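# Two arms set boxes upright side by side on shelf

## Task

Get the boxes onto the shelf so each one stands upright, they sit next to each other with little gap, and they are lined up about square with the shelf. Grip them only as firmly as lifting needs: any box squeezed too hard by a hand or arm is not counted.

## Robot and tools

ROBOT. Two six-joint UR3e-type arms, left_arm and right_arm, each with a parallel two-finger gripper (0 to 50 mm gap). Calibrated bases in the scene frame: left_arm at (-0.021, +0.222, 0) m, unrotated; right_arm at (-0.033, -0.319, 0) m, yawed very slightly (quat_wxyz +1, 0, 0, +0.014). Cameras: cam_high, cam_low, cam_left_wrist, cam_right_wrist, each 672x504 pixels. Loose objects may now and then get a short nudge from outside.

FRAME. All hand positions (m), orientations (quat_wxyz) and velocities use the scene frame: origin at table-top height midway between the nominal bases, +x out over the table, +z up, +y toward left_arm. Arm names do not match image sides. Reported hand poses can be a few cm off, worse at long reach. Gripper axes: fingers point along its +z, close along its x; end_effector_position is the point between the pads, fingertips extend 17.5 mm further. A block on the wrist reaches about 10 cm out toward the gripper's -y and turns with it.

JOINT ORDER (used in every row and every per-joint result list): shoulder lift, elbow, wrist 1, wrist 2, wrist 3, shoulder pan. Stated ranges: elbow -3.142 to 3.142 rad; all others -6.283 to 6.283 rad.

THE ROW. Every motion command is a row of 18 numbers, each in [-1, 1], always covering both arms: left_arm's 6 joint numbers, then its gripper position, force_limit, speed; then the same 9 for right_arm. The joint numbers are offsets, not poses: scaled so 1.0 = 2.222 rad for shoulder lift, elbow and shoulder pan, and 1.0 = 4.444 rad for the three wrists, counted from the Joint targets shown in the latest result (for execute_actions, from the targets at the start of each action, not from the previous row). Sending the same offset again moves further; all zeros holds an arm at its targets. The gripper numbers are absolute settings: position +1 = fully open (50 mm), about -0.65 = pads meet, -1 = close until an object stops the fingers. force_limit per pad: -1 about 20 N, 0 about 102 N, +1 about 185 N (actual grip may be ~15 N more). speed of the gap: -1 = 20 mm/s, 0 = 85, +1 = 150. Both start at +1. To leave a gripper unchanged, repeat the three numbers last sent for it; new force or speed only applies after a position change of at least 0.01. To grip gently, open, then close with a low force_limit.

TOOLS.
- execute_actions(actions, cameras): actions is a list of actions; each action is a list of up to 15 rows, each row lasting 1/30 s, the last row repeated to fill 15 steps (0.5 s). An empty list just reports state. A call is refused if an action is malformed or would push a joint more than 0.010 rad beyond its range.
- move(target, speed, blend, stop_force, zero, blocking, cameras): target is one row or a list of up to 15 rows; every row's offsets count from the same current Joint targets. Joints interpolate together, so the hand follows a curve; no obstacle avoidance. speed: rad/s for the joint travelling farthest, 0.01 to 6.28, default 0.5 (far too fast for contact). blend: corner rounding in rad for lists, default 0. stop_force: 3 to 120 N, one value for both arms; an arm halts when its wrist sensor feels that much push against its motion (or 120 N in any direction). Omit it when backing away from a contact. zero (default true) rezeroes the sensor of each moving arm first. blocking=false returns after about 0.5 s while motion continues; not allowed with stop_force. Finger changes in the first row are sent at once; in later rows, on arrival.
- wait(seconds 0 to 10, cameras): let time pass holding commands.
- stop(cameras): brake a running move; fingers keep going.
- zoom_image(camera, region [x0, y0, x1, y1] pixels, at most 504x504): closer look at a camera's latest image.
- zero_wrist_force(arm): rezero that arm's wrist sensor.
- read_manual(section): licence texts only.
- finished_scene(scene): ends the current scene, given its number; irreversible.

RESULTS. Joint positions, Joint velocities ("within noise" when still), Joint targets (the base for your next offsets), Joint torques (include arm weight, positive toward larger angle), Wrist force / Wrist torque in gripper axes plus the peak reading since last shown, end-effector pose and velocity, gripper object_status (0 moving, 1 blocked while opening, 2 blocked while closing = holding, 3 reached position or pads met = probably nothing held) and position_measured (gap in mm about (250 - value) x 0.202), Tool commands. The move line reports done, off_target, moving, held or fault, and limits=held if steps were withheld. "joint sent to its limit" means a joint was clipped at its end; "joint command not followed" means the anti-collision check between arms altered commands. MOTOR HOT warns of heating.

CAUTIONS. Joint targets are rate-limited (3.14 rad/s big joints, 6.28 wrists) and kept near the measured angles, so big moves may need extra actions. Contact torque limits (N m): shoulder pan and lift 51.3, elbow 26.6, wrists 8.55; a net outside force around 150 N (about 125 to 175) also trips a fault. Either stops the arm for 10 s; after one, release a gripped object pinned in place before moving. Arms are stiff: aim only slightly past contact, approach slowly. Don't let arms hit or squeeze each other or close a gripper on the other's fingers. Don't drop boxes, release them while moving, or leave anything off the table. Holding loads or stretching out heats motors; at 85 °C the arm locks for 30 to 60 s. Check object_status 2 and keep boxes centred between pads.

Each tool is called after ">>>" as name([rows], argument=value, ...), one row to a line, values as JSON.

## Session

I'll start by looking at the current state of the scene.

>>> execute_actions(actions=[])

Scene clock: 0.00 s.
left_arm: end_effector_position=(+0.4727, +0.5766, +0.3035) position_measured=3 object_status=3 end_effector_quat_wxyz=(-0.563, +0.642, -0.472, +0.221) | right_arm: end_effector_position=(+0.3985, -0.3789, +0.2119) position_measured=3 object_status=3 end_effector_quat_wxyz=(+0.629, -0.548, +0.509, +0.212)
Joint names: [shoulder lift, elbow, wrist 1, wrist 2, wrist 3, shoulder pan]
Joint positions: left_arm=[-1.063 1.424 -3.221 -1.315 -2.954 0.297] | right_arm=[-2.227 -1.458 -0.939 3.022 2.732 2.699]
Joint velocities: within noise
Joint torques (N m): no reading
Motor temperatures (°C): left_arm=[38 44 48 45 46 38] | right_arm=[42 35 45 45 33 43]
Wrist force (N): no reading
Wrist torque (N m): no reading
Wrist force, peak (N): no reading
Joint targets: left_arm=[-1.063 1.424 -3.221 -1.315 -2.954 0.297] | right_arm=[-2.227 -1.458 -0.939 3.022 2.732 2.699]
Tool commands: left_gripper/position=+1.0 left_gripper/force_limit=+1.0 left_gripper/speed=+1.0 right_gripper/position=+1.0 right_gripper/force_limit=+1.0 right_gripper/speed=+1.0

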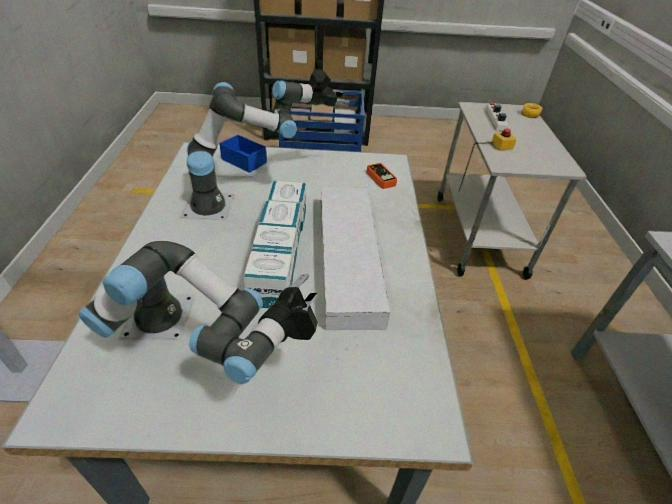

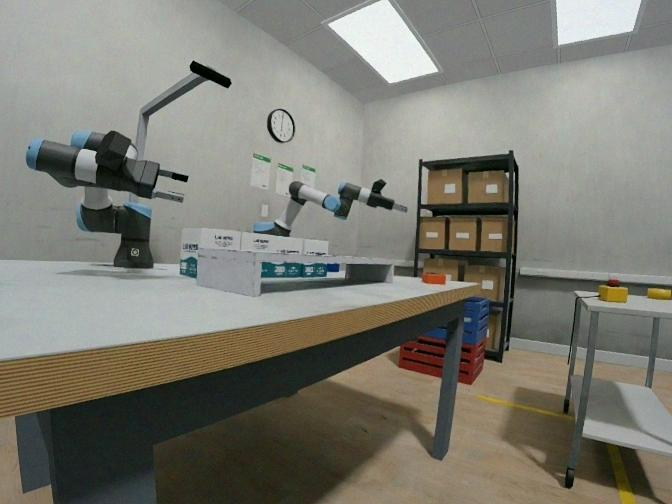

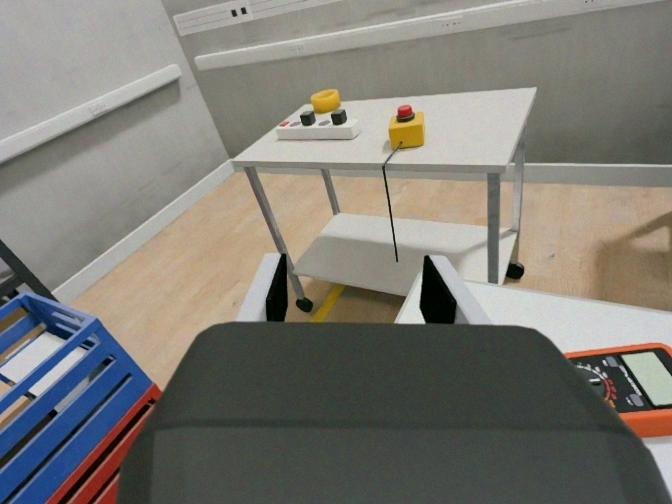

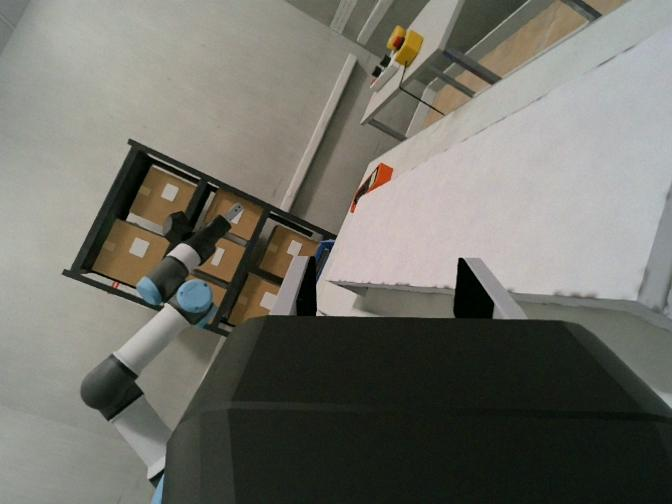

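>>> zoom_image(camera="cam_high", region=[220, 160, 420, 340])

>>> zoom_image(camera="cam_low", region=[150, 200, 450, 320])

Scaled by 2.520 from the camera's 672x504 image, which has a finer 960x720 frame.

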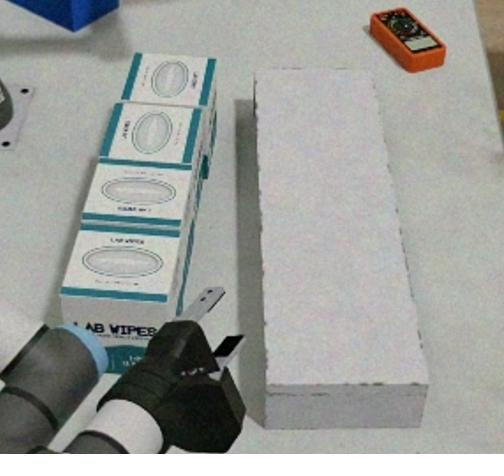

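Scaled by 1.680 from the camera's 672x504 image, which has a finer 960x720 frame.

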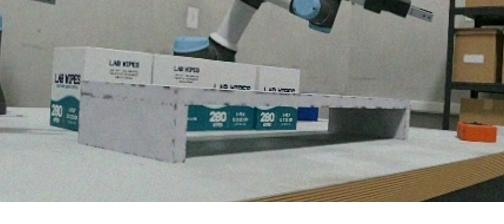

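>>> zoom_image(camera="cam_high", region=[236, 170, 316, 240])

>>> zoom_image(camera="cam_high", region=[236, 230, 326, 320])

>>> zoom_image(camera="cam_low", region=[170, 215, 290, 305])

>>> zoom_image(camera="cam_low", region=[260, 225, 420, 305])

Scaled by 6.300 from the camera's 672x504 image, which has a finer 960x720 frame.

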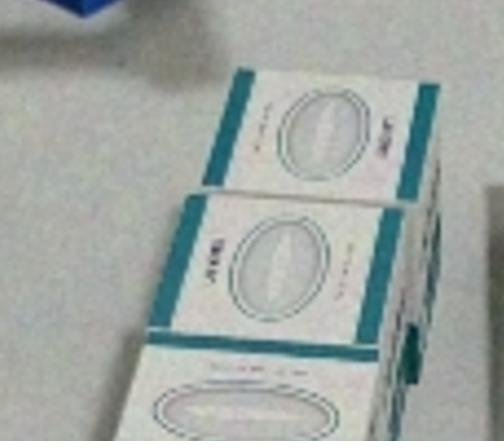

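Scaled by 5.600 from the camera's 672x504 image, which has a finer 960x720 frame.

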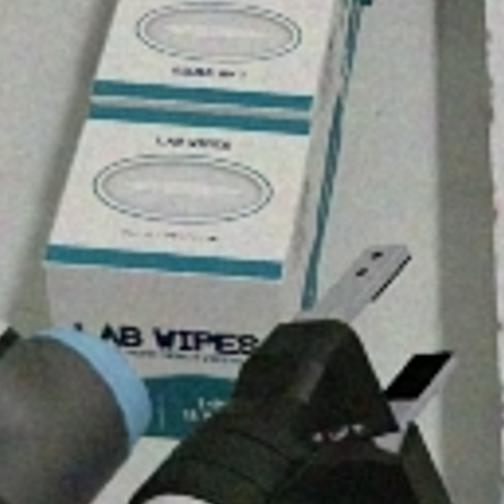

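Scaled by 4.200 from the camera's 672x504 image, which has a finer 960x720 frame.

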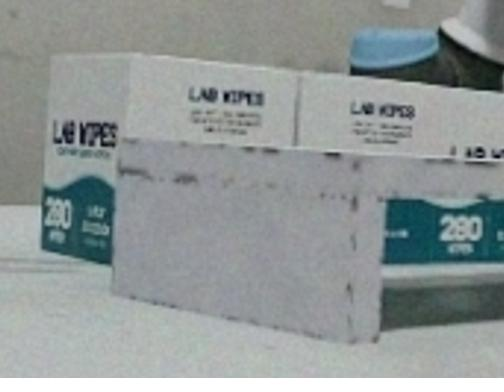

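Scaled by 3.150 from the camera's 672x504 image, which has a finer 960x720 frame.

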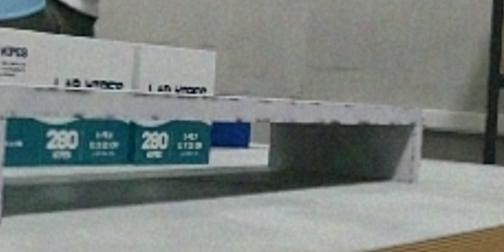

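>>> zoom_image(camera="cam_high", region=[170, 170, 260, 230])

>>> zoom_image(camera="cam_high", region=[100, 270, 220, 350])

Scaled by 5.600 from the camera's 672x504 image, which has a finer 960x720 frame.

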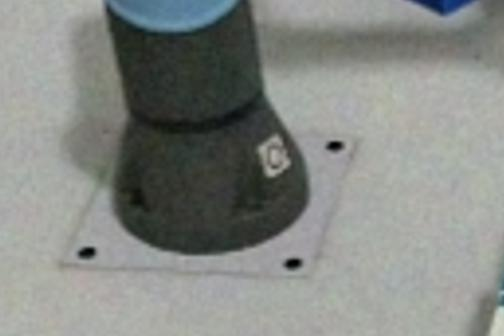

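Scaled by 4.200 from the camera's 672x504 image, which has a finer 960x720 frame.

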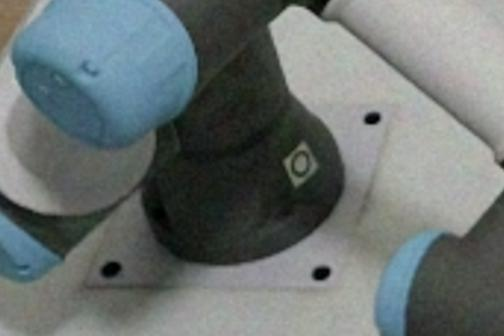

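>>> move(target=[-0.15294, 0.02703, 0.35752, -0.25389, 0.48176, 0.10948, 1, 1, 1, 0.32707, -0.16378, -0.05783, -0.13383, -0.36866, 0.02557, 1, 1, 1], speed=0.9)

Scene clock: 1380.87 s.
left_arm: end_effector_position=(+0.3219, +0.3698, +0.1933) position_measured=3 object_status=3 end_effector_quat_wxyz=(+0.230, +0.022, +0.930, -0.286) | right_arm: end_effector_position=(+0.3117, -0.3664, +0.2174) position_measured=3 object_status=3 end_effector_quat_wxyz=(-0.449, +0.871, -0.087, +0.178)
Joint names: [shoulder lift, elbow, wrist 1, wrist 2, wrist 3, shoulder pan]
Joint positions: left_arm=[-1.363 1.477 -1.816 -2.313 -1.062 0.512] | right_arm=[-1.677 -1.734 -1.134 2.571 1.491 2.743]
Joint velocities: within noise
Joint torques (N m): left_arm=[-19.05 -9.08 -1.31 -2.21 0.96 3.18] | right_arm=[8.31 13.5 3.37 3.04 1.09 -3.23]
Motor temperatures (°C): left_arm=[38 43 45 44 41 35] | right_arm=[42 36 44 42 33 39]
Wrist force (N): left_arm=[-1.6 -0.7 -1.8] | right_arm=[1.7 -1.4 1.0]
Wrist torque (N m): left_arm=[-0.15 0.19 -0.02] | right_arm=[-0.09 -0.02 0.27]
Wrist force, peak (N): left_arm=[-2.4 -0.5 -1.9] | right_arm=[0.9 -4.2 -0.9]
Joint targets: left_arm=[-1.363 1.477 -1.816 -2.313 -1.061 0.512] | right_arm=[-1.677 -1.734 -1.134 2.571 1.491 2.743]
move: held (right_arm; a check stopped the path), off_target (left_arm; braked when a check withheld steps of right_arm); limits=held; left_arm: the wrist 3 is farthest, 0.249 rad from its target; right_arm: the wrist 3 is farthest, 0.397 rad from its target
joint command not followed: on one or more control steps a check withheld the commanded joint targets of the right arm, and it was not sent them on those steps.
cause: the commanded joint targets, or the way to them, would bring two parts of the arm too close to each other (its gripper and another part of the arm, with the joints along the arm from the wrist 1 to the wrist 3 between them).
camera_calibration:
cam_left_wrist: T_world_to_cam=[[-0.897783, -0.0954921, -0.429961, 0.416947], [0.00328983, 0.974732, -0.223352, -0.298836], [0.440425, -0.201937, -0.874784, 0.23279], [0, 0, 0, 1]] pos_world=[0.272785, 0.378109, 0.316166]
cam_right_wrist: T_world_to_cam=[[0.939445, -0.273698, 0.206232, -0.422587], [-0.10069, -0.795674, -0.597298, -0.105999], [0.327573, 0.540364, -0.775051, 0.395005], [0, 0, 0, 1]] pos_world=[0.256932, -0.413449, 0.329987]

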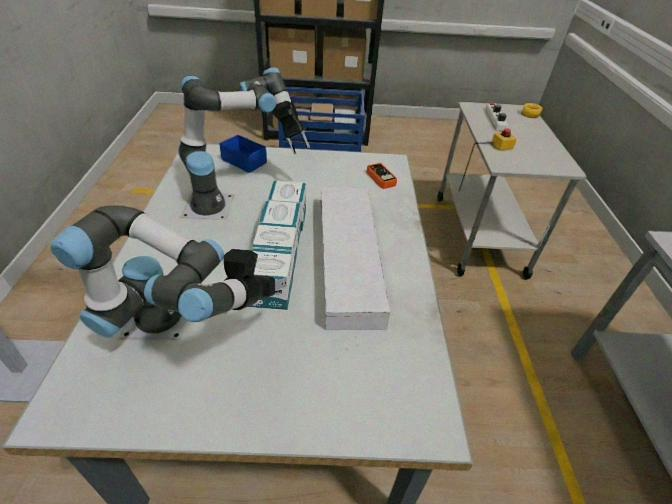

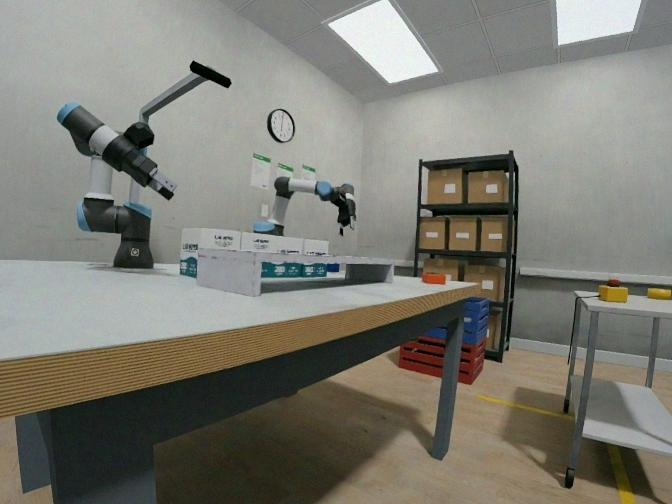

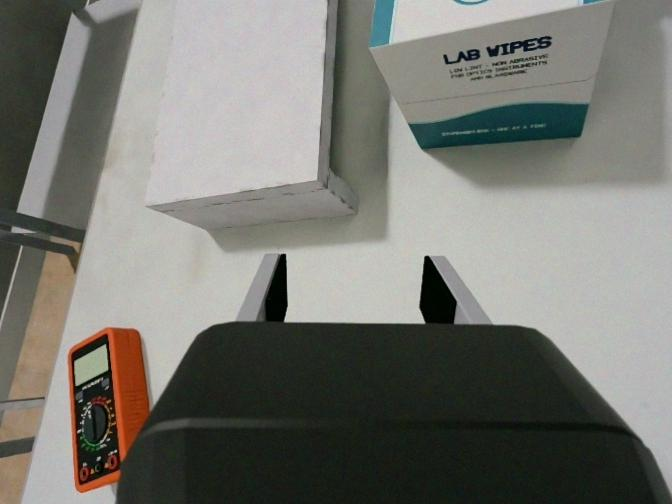

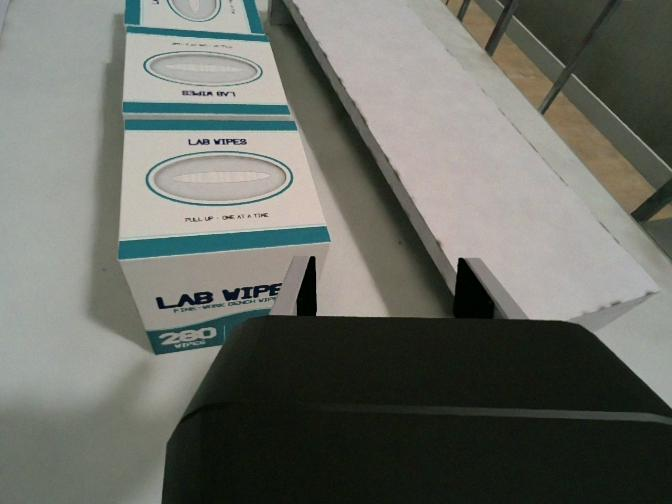

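>>> zoom_image(camera="cam_right_wrist", region=[260, 0, 672, 330])

>>> zoom_image(camera="cam_left_wrist", region=[130, 0, 630, 260])

Scaled by 1.223 from the camera's 672x504 image, which has a finer 960x720 frame.

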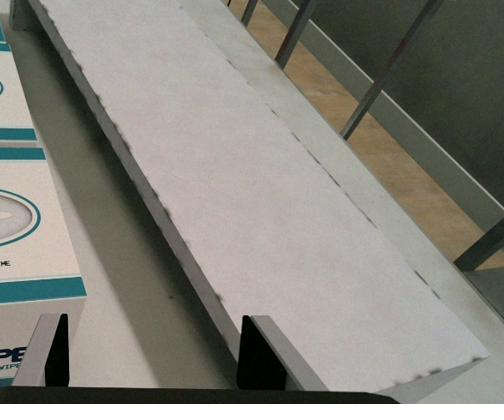

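Scaled by 1.008 from the camera's 672x504 image, which has a finer 960x720 frame.

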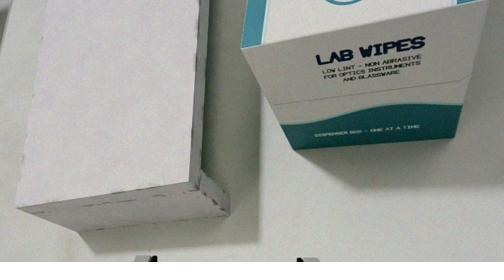

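>>> move(target=[0.00645, 0.31113, -0.17588, 0.01587, -0.74961, -0.13543, 1, 1, 1, -0.00647, -0.30972, 0.21152, -0.0933, 0.72795, 0.16526, 1, 1, 1], speed=0.9)

Scene clock: 1724.53 s.
left_arm: end_effector_position=(+0.3008, +0.2648, +0.0584) position_measured=3 object_status=3 end_effector_quat_wxyz=(+0.291, +0.936, -0.085, +0.180) | right_arm: end_effector_position=(+0.2778, -0.3123, +0.0583) position_measured=3 object_status=3 end_effector_quat_wxyz=(+0.191, -0.050, +0.938, +0.284)
Joint names: [shoulder lift, elbow, wrist 1, wrist 2, wrist 3, shoulder pan]
Joint positions: left_arm=[-1.349 2.168 -2.598 -2.242 -4.392 0.211] | right_arm=[-1.691 -2.423 -0.194 2.157 4.726 3.11]
Joint velocities: within noise
Joint torques (N m): left_arm=[-8.97 -6.62 -3.53 -0.24 -1 -3.28] | right_arm=[5.98 5.23 3.8 0.06 1.03 3.33]
Motor temperatures (°C): left_arm=[38 43 44 44 40 34] | right_arm=[42 37 44 42 33 39]
Wrist force (N): left_arm=[-2.3 -0.6 -0.2] | right_arm=[-2.5 1.2 -2.0]
Wrist torque (N m): left_arm=[-0.51 0.70 0.26] | right_arm=[0.33 0.70 0.65]
Wrist force, peak (N): left_arm=[-1.9 -0.7 -2.0] | right_arm=[-2.5 1.2 -2.0]
Joint targets: left_arm=[-1.349 2.168 -2.598 -2.242 -4.393 0.211] | right_arm=[-1.691 -2.423 -0.194 2.157 4.726 3.110]
move: done
camera_calibration:
cam_left_wrist: T_world_to_cam=[[0.921259, -0.041034, 0.386779, -0.279332], [-0.343425, -0.552653, 0.759364, 0.22486], [0.182595, -0.832401, -0.523228, 0.326919], [0, 0, 0, 1]] pos_world=[0.274866, 0.384935, 0.108342]
cam_right_wrist: T_world_to_cam=[[-0.904364, 0.0406971, -0.424817, 0.304038], [-0.312666, 0.614323, 0.724464, 0.260761], [0.290458, 0.788005, -0.542847, 0.327632], [0, 0, 0, 1]] pos_world=[0.261329, -0.43074, 0.118103]

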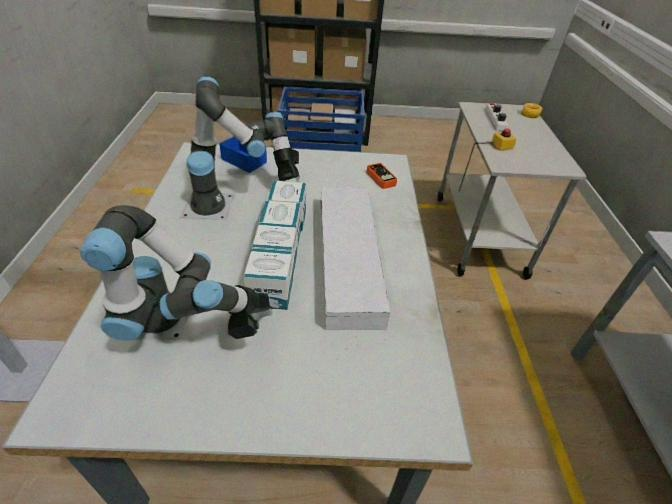

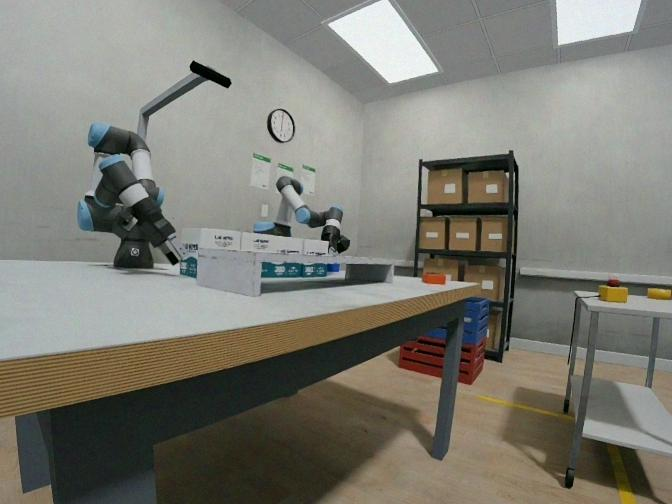

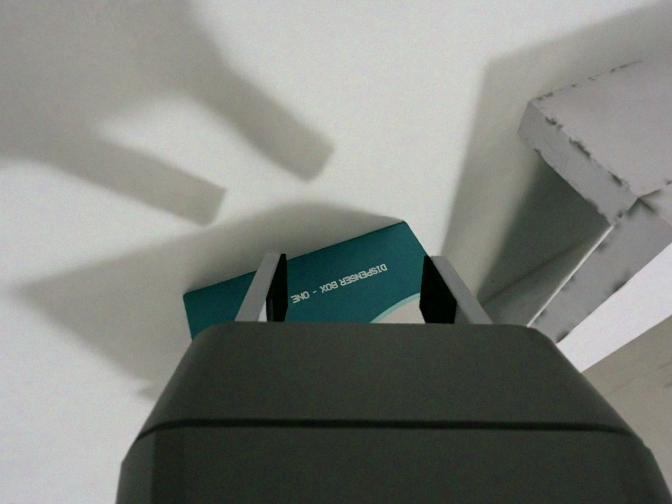

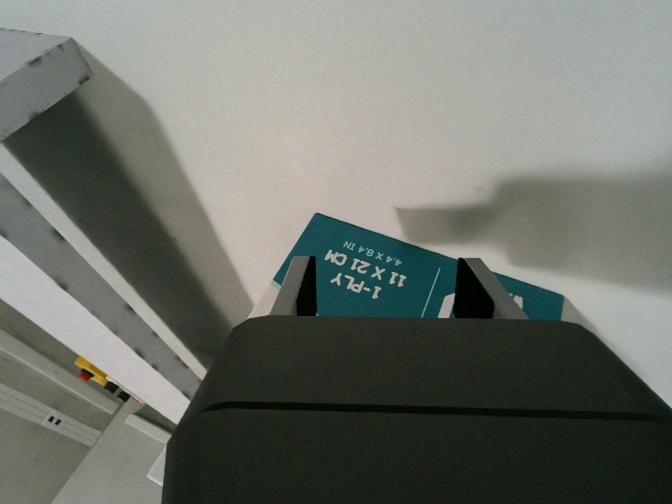

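>>> zoom_image(camera="cam_low", region=[140, 200, 260, 290])

>>> zoom_image(camera="cam_low", region=[270, 190, 380, 280])

>>> zoom_image(camera="cam_high", region=[220, 140, 320, 215])

>>> zoom_image(camera="cam_high", region=[210, 240, 330, 345])

Scaled by 4.200 from the camera's 672x504 image, which has a finer 960x720 frame.

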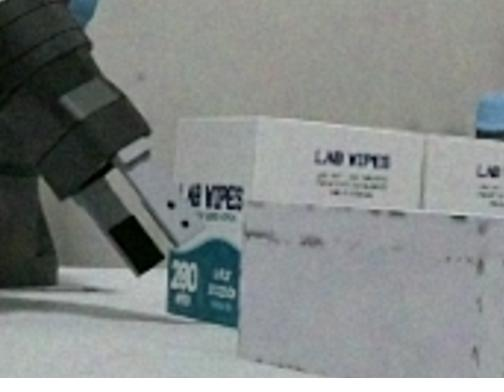

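Scaled by 4.582 from the camera's 672x504 image, which has a finer 960x720 frame.

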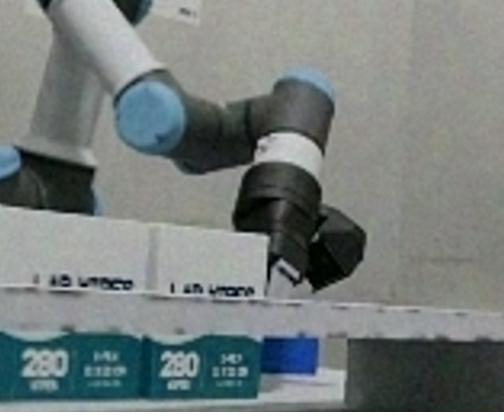

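Scaled by 5.040 from the camera's 672x504 image, which has a finer 960x720 frame.

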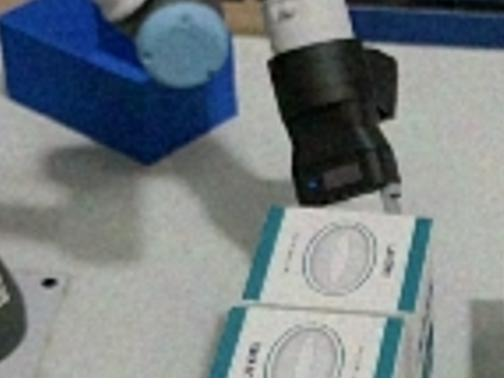

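Scaled by 4.200 from the camera's 672x504 image, which has a finer 960x720 frame.

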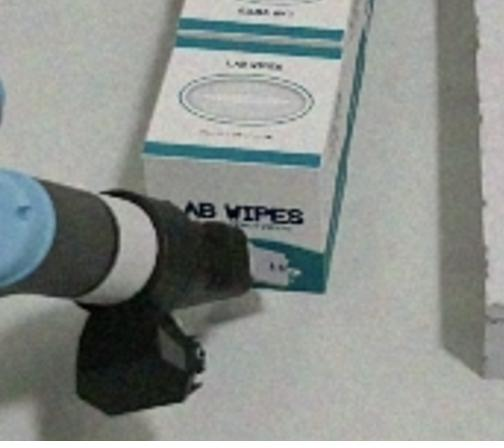

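>>> move(target=[-0.0242, 0.06264, -0.04472, 0.00834, -0.04164, -0.06792, 1, 1, 1, 0.00872, -0.04308, 0.04133, -0.01845, 0.04565, 0.08582, 1, 1, 1], speed=0.045, stop_force=4)

Scene clock: 1774.13 s.
left_arm: end_effector_position=(+0.2984, +0.2301, +0.0586) position_measured=3 object_status=3 end_effector_quat_wxyz=(+0.291, +0.936, -0.085, +0.181) | right_arm: end_effector_position=(+0.2776, -0.2783, +0.0585) position_measured=3 object_status=3 end_effector_quat_wxyz=(+0.191, -0.050, +0.938, +0.284)
Joint names: [shoulder lift, elbow, wrist 1, wrist 2, wrist 3, shoulder pan]
Joint positions: left_arm=[-1.393 2.284 -2.763 -2.212 -4.546 0.086] | right_arm=[-1.676 -2.5 -0.045 2.09 4.891 3.264]
Joint velocities: within noise
Joint torques (N m): left_arm=[-8.02 -9.62 -1.77 -2.76 0.99 1.76] | right_arm=[5.82 10.3 1.92 2.87 -0.93 -2.41]
Motor temperatures (°C): left_arm=[38 43 44 44 40 34] | right_arm=[42 37 44 42 33 38]
Wrist force (N): left_arm=[-2.7 -3.9 -2.1] | right_arm=[-1.6 -2.4 -3.6]
Wrist torque (N m): left_arm=[-0.49 0.70 0.24] | right_arm=[0.32 0.63 0.66]
Wrist force, peak (N): left_arm=[-2.8 -4.7 -2.6] | right_arm=[-1.8 -2.9 -3.8]
Joint targets: left_arm=[-1.393 2.284 -2.763 -2.212 -4.546 0.086] | right_arm=[-1.676 -2.500 -0.045 2.090 4.891 3.264]
move: contact (left_arm, right_arm); left_arm: the wrist 1 is farthest, 0.034 rad from its target; right_arm: the wrist 3 is farthest, 0.038 rad from its target
camera_calibration:
cam_left_wrist: T_world_to_cam=[[0.921222, -0.0403118, 0.386944, -0.278751], [-0.343312, -0.552088, 0.759826, 0.20447], [0.182997, -0.832811, -0.522435, 0.298488], [0, 0, 0, 1]] pos_world=[0.272366, 0.350232, 0.10844]
cam_right_wrist: T_world_to_cam=[[-0.904231, 0.0416118, -0.425011, 0.302777], [-0.31249, 0.613851, 0.724939, 0.239417], [0.29106, 0.788324, -0.54206, 0.300855], [0, 0, 0, 1]] pos_world=[0.26103, -0.396737, 0.118202]

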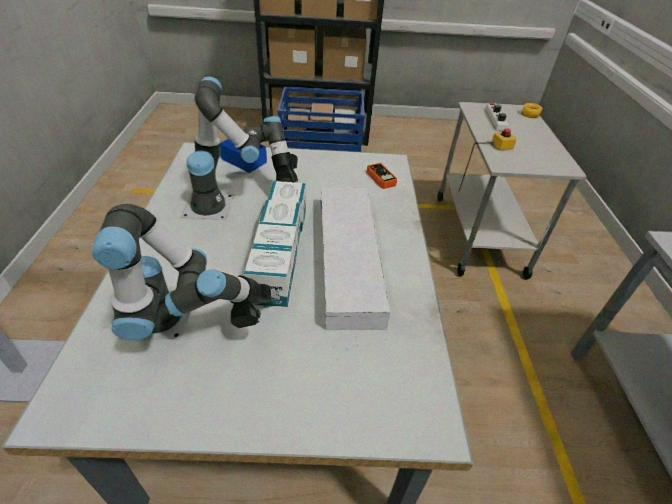

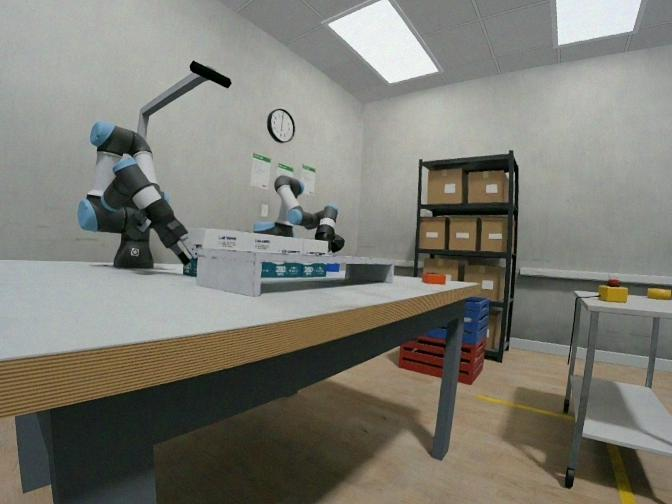

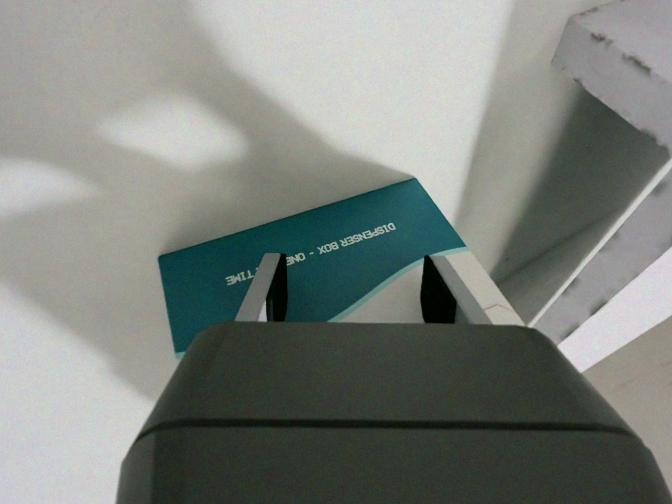

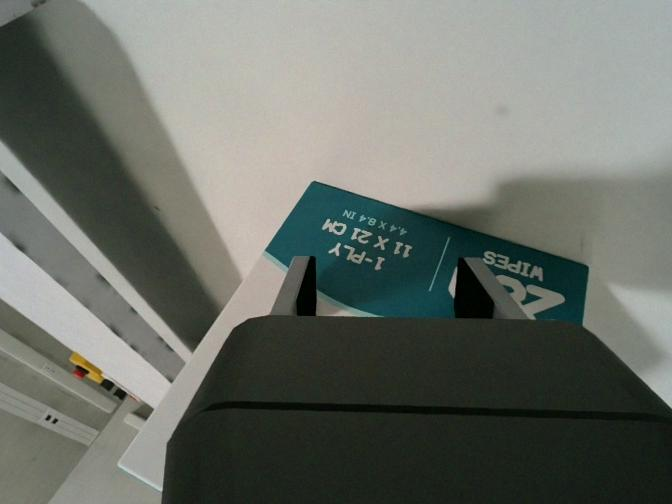

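>>> zoom_image(camera="cam_high", region=[230, 165, 320, 320])

>>> zoom_image(camera="cam_low", region=[170, 210, 350, 290])

Scaled by 3.252 from the camera's 672x504 image, which has a finer 960x720 frame.

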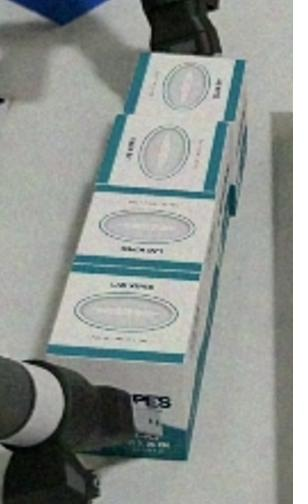

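Scaled by 2.800 from the camera's 672x504 image, which has a finer 960x720 frame.

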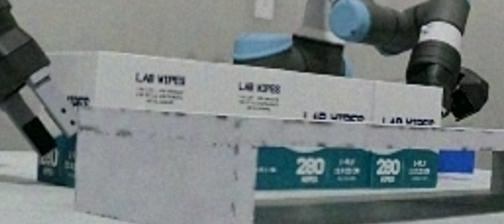

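>>> move(target=[-0.00288, 0.00746, -0.00532, 0.00099, -0.00496, -0.00809, 1, 1, 1, 0.00104, -0.00513, 0.00492, -0.0022, 0.00544, 0.01022, 1, 1, 1], speed=0.01, stop_force=10, zero=false, cameras=["cam_high", "cam_low"])

Scene clock: 1848.10 s.
left_arm: end_effector_position=(+0.2980, +0.2275, +0.0587) position_measured=3 object_status=3 end_effector_quat_wxyz=(+0.291, +0.936, -0.085, +0.181) | right_arm: end_effector_position=(+0.2774, -0.2756, +0.0586) position_measured=3 object_status=3 end_effector_quat_wxyz=(+0.191, -0.049, +0.938, +0.284)
Joint names: [shoulder lift, elbow, wrist 1, wrist 2, wrist 3, shoulder pan]
Joint positions: left_arm=[-1.397 2.292 -2.775 -2.209 -4.558 0.077] | right_arm=[-1.674 -2.506 -0.034 2.085 4.904 3.277]
Joint velocities: within noise
Joint torques (N m): left_arm=[-8.03 -9.35 -1.69 -3.42 0.94 -0.04] | right_arm=[8.06 10.72 2.24 3.95 -0.98 -0.48]
Motor temperatures (°C): left_arm=[38 43 44 44 40 34] | right_arm=[42 37 44 42 33 38]
Wrist force (N): left_arm=[-2.6 -9.3 -4.9] | right_arm=[-1.9 -7.9 -6.3]
Wrist torque (N m): left_arm=[-0.47 0.72 0.22] | right_arm=[0.39 0.66 0.67]
Wrist force, peak (N): left_arm=[-2.5 -9.6 -5.1] | right_arm=[-1.9 -8.2 -6.5]
Joint targets: left_arm=[-1.397 2.292 -2.775 -2.209 -4.558 0.077] | right_arm=[-1.674 -2.506 -0.034 2.085 4.904 3.277]
move: contact (left_arm, right_arm); left_arm: the wrist 1 is farthest, 0.012 rad from its target; right_arm: the wrist 3 is farthest, 0.012 rad from its target
Images, in order (width x height): cam_high 672x504, cam_low 672x504.

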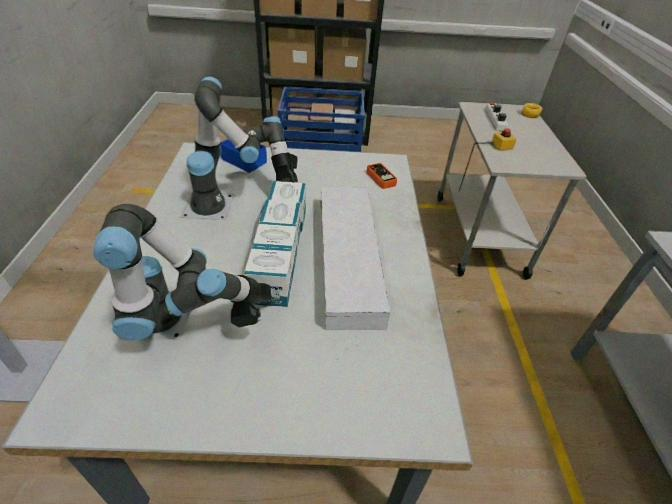

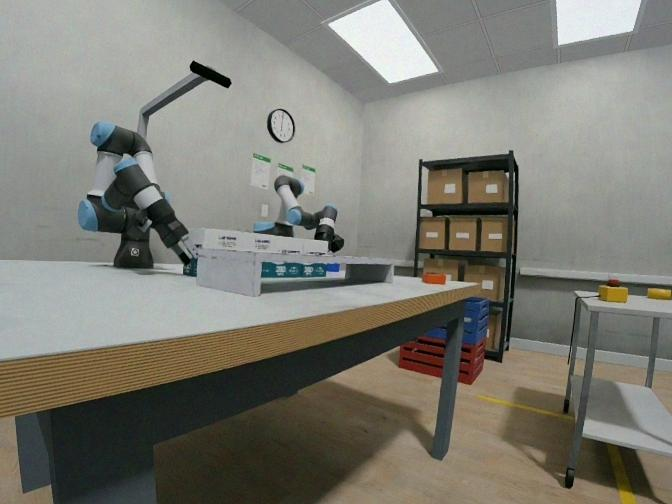

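>>> move(target=[-0.01838, -0.00896, 0.01367, 0, 0, 0, 1, 1, 1, 0.02557, 0.00913, -0.01735, 0, 0, 0, 1, 1, 1], speed=0.03, cameras=["cam_high", "cam_low"])

Scene clock: 1863.10 s.
left_arm: end_effector_position=(+0.2981, +0.2275, +0.0686) position_measured=3 object_status=3 end_effector_quat_wxyz=(+0.291, +0.936, -0.085, +0.181) | right_arm: end_effector_position=(+0.2775, -0.2756, +0.0685) position_measured=3 object_status=3 end_effector_quat_wxyz=(+0.191, -0.049, +0.938, +0.284)
Joint names: [shoulder lift, elbow, wrist 1, wrist 2, wrist 3, shoulder pan]
Joint positions: left_arm=[-1.437 2.273 -2.715 -2.209 -4.558 0.077] | right_arm=[-1.618 -2.486 -0.11 2.085 4.904 3.277]
Joint velocities: within noise
Joint torques (N m): left_arm=[-16.07 -10.76 -2.03 -3.51 0.91 -0.37] | right_arm=[11.36 12.15 2.49 3.93 -0.89 0.41]
Motor temperatures (°C): left_arm=[38 43 44 45 40 34] | right_arm=[42 37 44 42 33 38]
Wrist force (N): left_arm=[-3.5 -10.5 -3.3] | right_arm=[-1.0 -8.6 -5.3]
Wrist torque (N m): left_arm=[-0.43 0.72 0.24] | right_arm=[0.40 0.66 0.66]
Wrist force, peak (N): left_arm=[-3.7 -10.5 -3.4] | right_arm=[-1.9 -8.0 -6.6]
Joint targets: left_arm=[-1.437 2.272 -2.714 -2.209 -4.558 0.077] | right_arm=[-1.618 -2.486 -0.111 2.085 4.904 3.277]
move: done
Images, in order (width x height): cam_high 672x504, cam_low 672x504.

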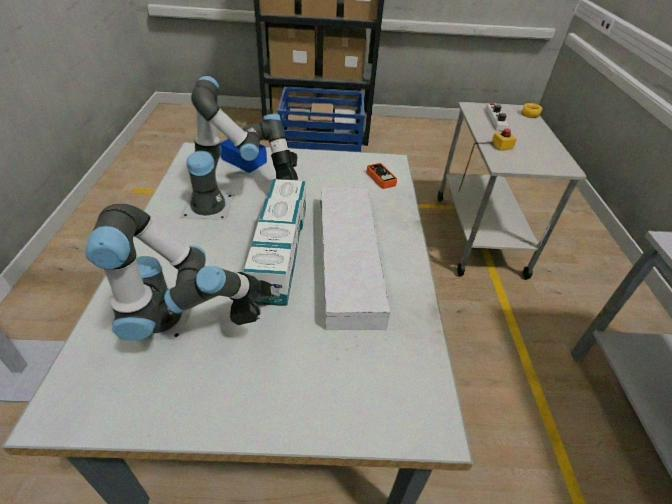

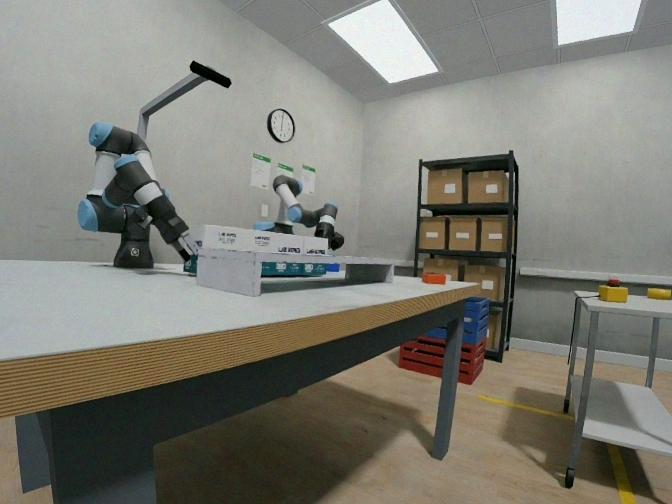

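>>> zoom_image(camera="cam_low", region=[170, 210, 350, 290])

>>> zoom_image(camera="cam_high", region=[230, 165, 320, 320])

Scaled by 2.800 from the camera's 672x504 image, which has a finer 960x720 frame.

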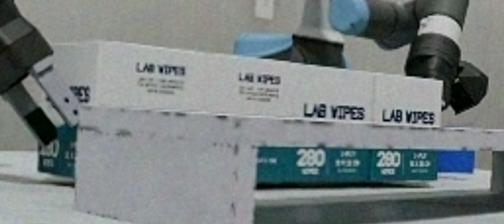

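Scaled by 3.252 from the camera's 672x504 image, which has a finer 960x720 frame.

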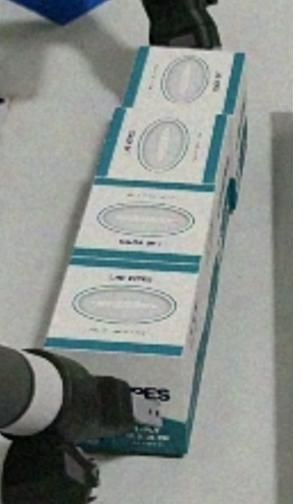

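>>> move(target=[0.01838, 0.00896, -0.01367, 0, 0, 0, 1, 1, 1, -0.02557, -0.00913, 0.01735, 0, 0, 0, 1, 1, 1], speed=0.03, cameras=["cam_low"])

Scene clock: 1891.33 s.
left_arm: end_effector_position=(+0.2980, +0.2275, +0.0587) position_measured=3 object_status=3 end_effector_quat_wxyz=(+0.291, +0.936, -0.085, +0.181) | right_arm: end_effector_position=(+0.2774, -0.2756, +0.0586) position_measured=3 object_status=3 end_effector_quat_wxyz=(+0.191, -0.049, +0.938, +0.284)
Joint names: [shoulder lift, elbow, wrist 1, wrist 2, wrist 3, shoulder pan]
Joint positions: left_arm=[-1.397 2.292 -2.775 -2.209 -4.558 0.077] | right_arm=[-1.674 -2.506 -0.034 2.085 4.904 3.277]
Joint velocities: within noise
Joint torques (N m): left_arm=[-7.77 -5.8 -3.42 -3.49 0.89 -0.75] | right_arm=[5.96 5.96 4.43 3.91 -0.93 0.3]
Motor temperatures (°C): left_arm=[38 43 44 45 40 34] | right_arm=[42 37 44 42 33 38]
Wrist force (N): left_arm=[-2.5 -9.3 -4.7] | right_arm=[-1.7 -8.0 -6.5]
Wrist torque (N m): left_arm=[-0.46 0.73 0.22] | right_arm=[0.38 0.67 0.67]
Wrist force, peak (N): left_arm=[-3.6 -10.6 -3.2] | right_arm=[-1.7 -8.0 -6.5]
Joint targets: left_arm=[-1.397 2.292 -2.775 -2.209 -4.558 0.077] | right_arm=[-1.674 -2.506 -0.034 2.085 4.904 3.277]
move: done
Images, in order (width x height): cam_low 672x504.

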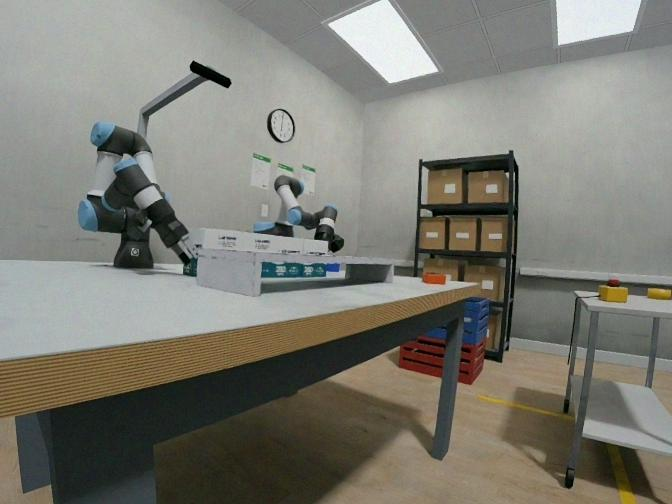

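>>> move([
  [-0.05172, -0.02981, 0.04077, 0, 0, 0, 1, 1, 1, 0.07137, 0.03082, -0.05109, 0, 0, 0, 1, 1, 1],
  [-0.09154, -0.06751, 0.07953, 0, 0, 0, 1, 1, 1, 0.12443, 0.07042, -0.09742, 0, 0, 0, 1, 1, 1],
  [-0.12366, -0.12012, 0.12189, 0, 0, 0, 1, 1, 1, 0.16552, 0.12525, -0.14538, 0, 0, 0, 1, 1, 1],
], speed=0.15, blend=[0.02, 0.02, 0], cameras=["cam_high", "cam_low"])

Scene clock: 2182.90 s.
left_arm: end_effector_position=(+0.2981, +0.2275, +0.1536) position_measured=3 object_status=3 end_effector_quat_wxyz=(+0.291, +0.936, -0.085, +0.181) | right_arm: end_effector_position=(+0.2775, -0.2756, +0.1535) position_measured=3 object_status=3 end_effector_quat_wxyz=(+0.191, -0.049, +0.938, +0.284)
Joint names: [shoulder lift, elbow, wrist 1, wrist 2, wrist 3, shoulder pan]
Joint positions: left_arm=[-1.671 2.026 -2.234 -2.209 -4.558 0.077] | right_arm=[-1.307 -2.228 -0.679 2.085 4.904 3.277]
Joint velocities: within noise
Joint torques (N m): left_arm=[-14.72 -13.25 -1.94 -3.44 0.79 -1.44] | right_arm=[10 15.54 2.52 3.89 -0.81 0.52]
Motor temperatures (°C): left_arm=[37 42 44 45 39 34] | right_arm=[41 37 45 42 33 38]
Wrist force (N): left_arm=[-3.6 -10.2 -3.1] | right_arm=[-1.0 -8.7 -5.1]
Wrist torque (N m): left_arm=[-0.40 0.73 0.24] | right_arm=[0.41 0.65 0.65]
Wrist force, peak (N): left_arm=[-3.6 -10.7 -3.5] | right_arm=[-1.9 -8.1 -6.5]
Joint targets: left_arm=[-1.671 2.025 -2.233 -2.209 -4.558 0.077] | right_arm=[-1.307 -2.228 -0.680 2.085 4.904 3.277]
move: done
Images, in order (width x height): cam_high 672x504, cam_low 672x504.

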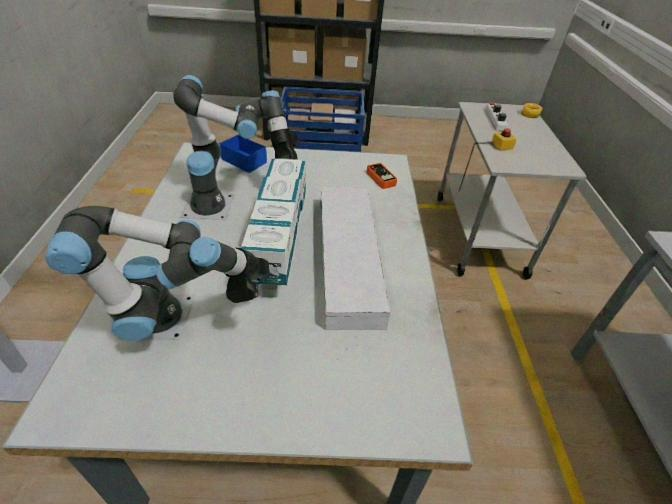

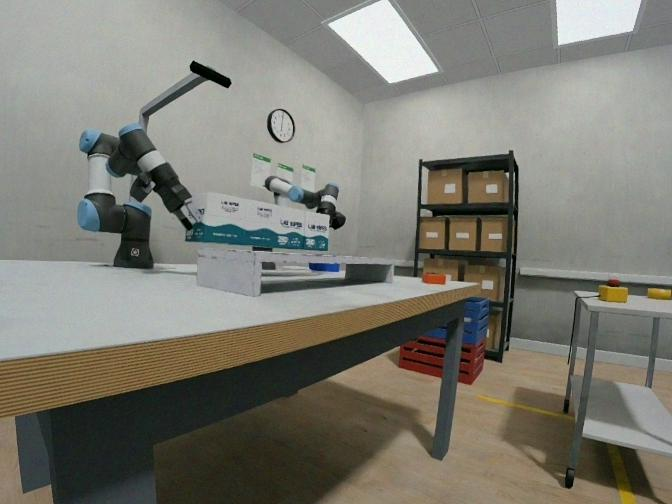

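>>> move(target=[0.08391, -0.07747, -0.01036, 0.00329, -0.01211, -0.00906, 1, 1, 1, -0.13524, 0.12282, -0.002, 0.0073, -0.01627, -0.02007, 1, 1, 1], speed=0.15, cameras=["cam_high", "cam_low"])

Scene clock: 2197.83 s.
left_arm: end_effector_position=(+0.3480, +0.2269, +0.1537) position_measured=3 object_status=3 end_effector_quat_wxyz=(+0.289, +0.937, -0.073, +0.184) | right_arm: end_effector_position=(+0.3404, -0.2750, +0.1537) position_measured=3 object_status=3 end_effector_quat_wxyz=(+0.188, -0.061, +0.937, +0.287)
Joint names: [shoulder lift, elbow, wrist 1, wrist 2, wrist 3, shoulder pan]
Joint positions: left_arm=[-1.485 1.854 -2.279 -2.195 -4.611 0.057] | right_arm=[-1.607 -1.956 -0.688 2.117 4.831 3.232]
Joint velocities: within noise
Joint torques (N m): left_arm=[-9.61 -13.14 -3.91 -2.94 -0.99 -7.72] | right_arm=[8.51 15.07 2.42 5.16 -0.99 1.15]
Motor temperatures (°C): left_arm=[37 42 43 45 39 34] | right_arm=[41 37 45 42 33 38]
Wrist force (N): left_arm=[-3.5 -11.9 -4.3] | right_arm=[-1.0 -9.5 -6.2]
Wrist torque (N m): left_arm=[-0.38 0.72 0.24] | right_arm=[0.51 0.66 0.65]
Wrist force, peak (N): left_arm=[-3.5 -12.1 -4.4] | right_arm=[-1.1 -9.8 -6.3]
Joint targets: left_arm=[-1.485 1.853 -2.279 -2.195 -4.612 0.057] | right_arm=[-1.607 -1.955 -0.688 2.117 4.831 3.232]
move: done
Images, in order (width x height): cam_high 672x504, cam_low 672x504.

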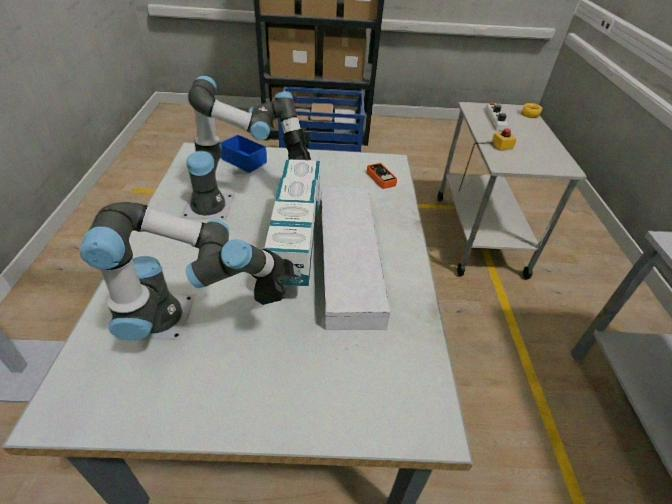

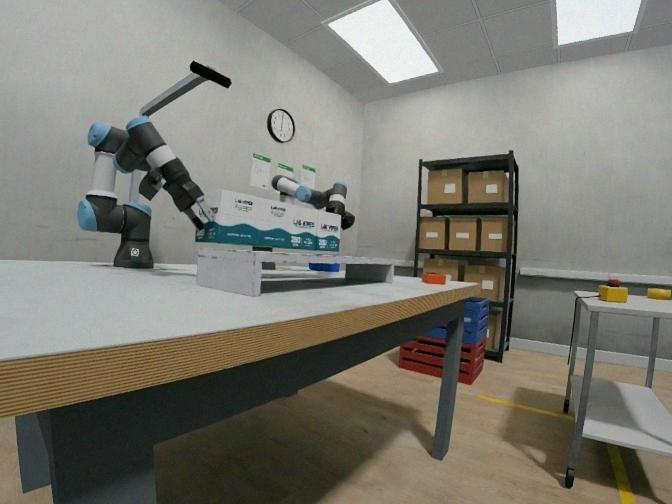

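>>> move(target=[0.08076, -0.0931, 0.00006, 0.00319, -0.01059, -0.00512, 1, 1, 1, -0.11887, 0.14878, -0.0216, 0.0051, -0.01257, -0.01376, 1, 1, 1], speed=0.15, cameras=["cam_high", "cam_low"])

Scene clock: 2211.47 s.
left_arm: end_effector_position=(+0.3980, +0.2279, +0.1537) position_measured=3 object_status=3 end_effector_quat_wxyz=(+0.286, +0.938, -0.059, +0.189) | right_arm: end_effector_position=(+0.4036, -0.2761, +0.1538) position_measured=3 object_status=3 end_effector_quat_wxyz=(+0.184, -0.072, +0.937, +0.289) end_effector_velocity=(+0.001, +0.000, +0.000) end_effector_angular_velocity=(+0.000, -0.001, +0.001)
Joint names: [shoulder lift, elbow, wrist 1, wrist 2, wrist 3, shoulder pan]
Joint positions: left_arm=[-1.306 1.647 -2.279 -2.18 -4.659 0.045] | right_arm=[-1.871 -1.625 -0.784 2.14 4.776 3.202]
Joint velocities: left_arm=[within noise] | right_arm=[-0.003 0.005 -0.002 0 -0.001 0]
Joint torques (N m): left_arm=[-13.7 -13.65 -2.34 -2.29 -0.97 -6.98] | right_arm=[12.79 15.02 2.17 4.52 -0.94 0.42]
Motor temperatures (°C): left_arm=[37 42 43 45 39 34] | right_arm=[41 37 45 42 33 38]
Wrist force (N): left_arm=[-3.7 -9.3 -2.4] | right_arm=[-1.2 -7.2 -4.5]
Wrist torque (N m): left_arm=[-0.42 0.74 0.25] | right_arm=[0.45 0.69 0.63]
Wrist force, peak (N): left_arm=[-3.7 -12.1 -4.2] | right_arm=[-1.1 -9.8 -6.5]
Joint targets: left_arm=[-1.306 1.646 -2.279 -2.180 -4.659 0.045] | right_arm=[-1.871 -1.625 -0.784 2.140 4.775 3.202]
move: done
Images, in order (width x height): cam_high 672x504, cam_low 672x504.

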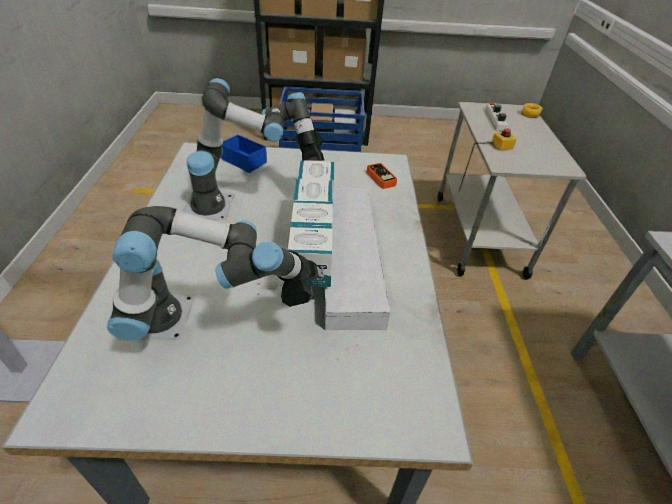

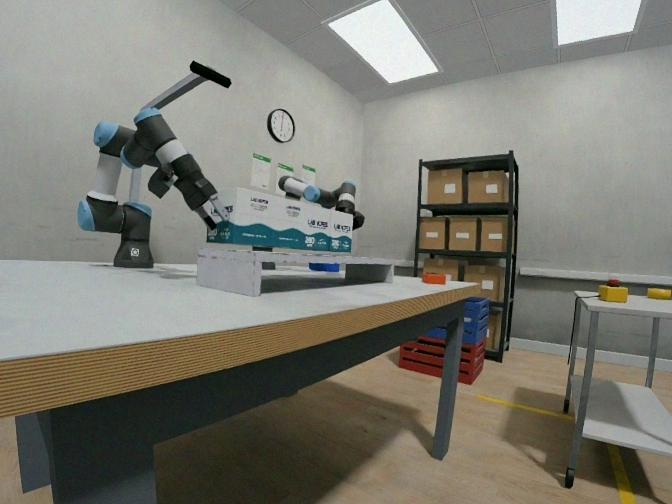

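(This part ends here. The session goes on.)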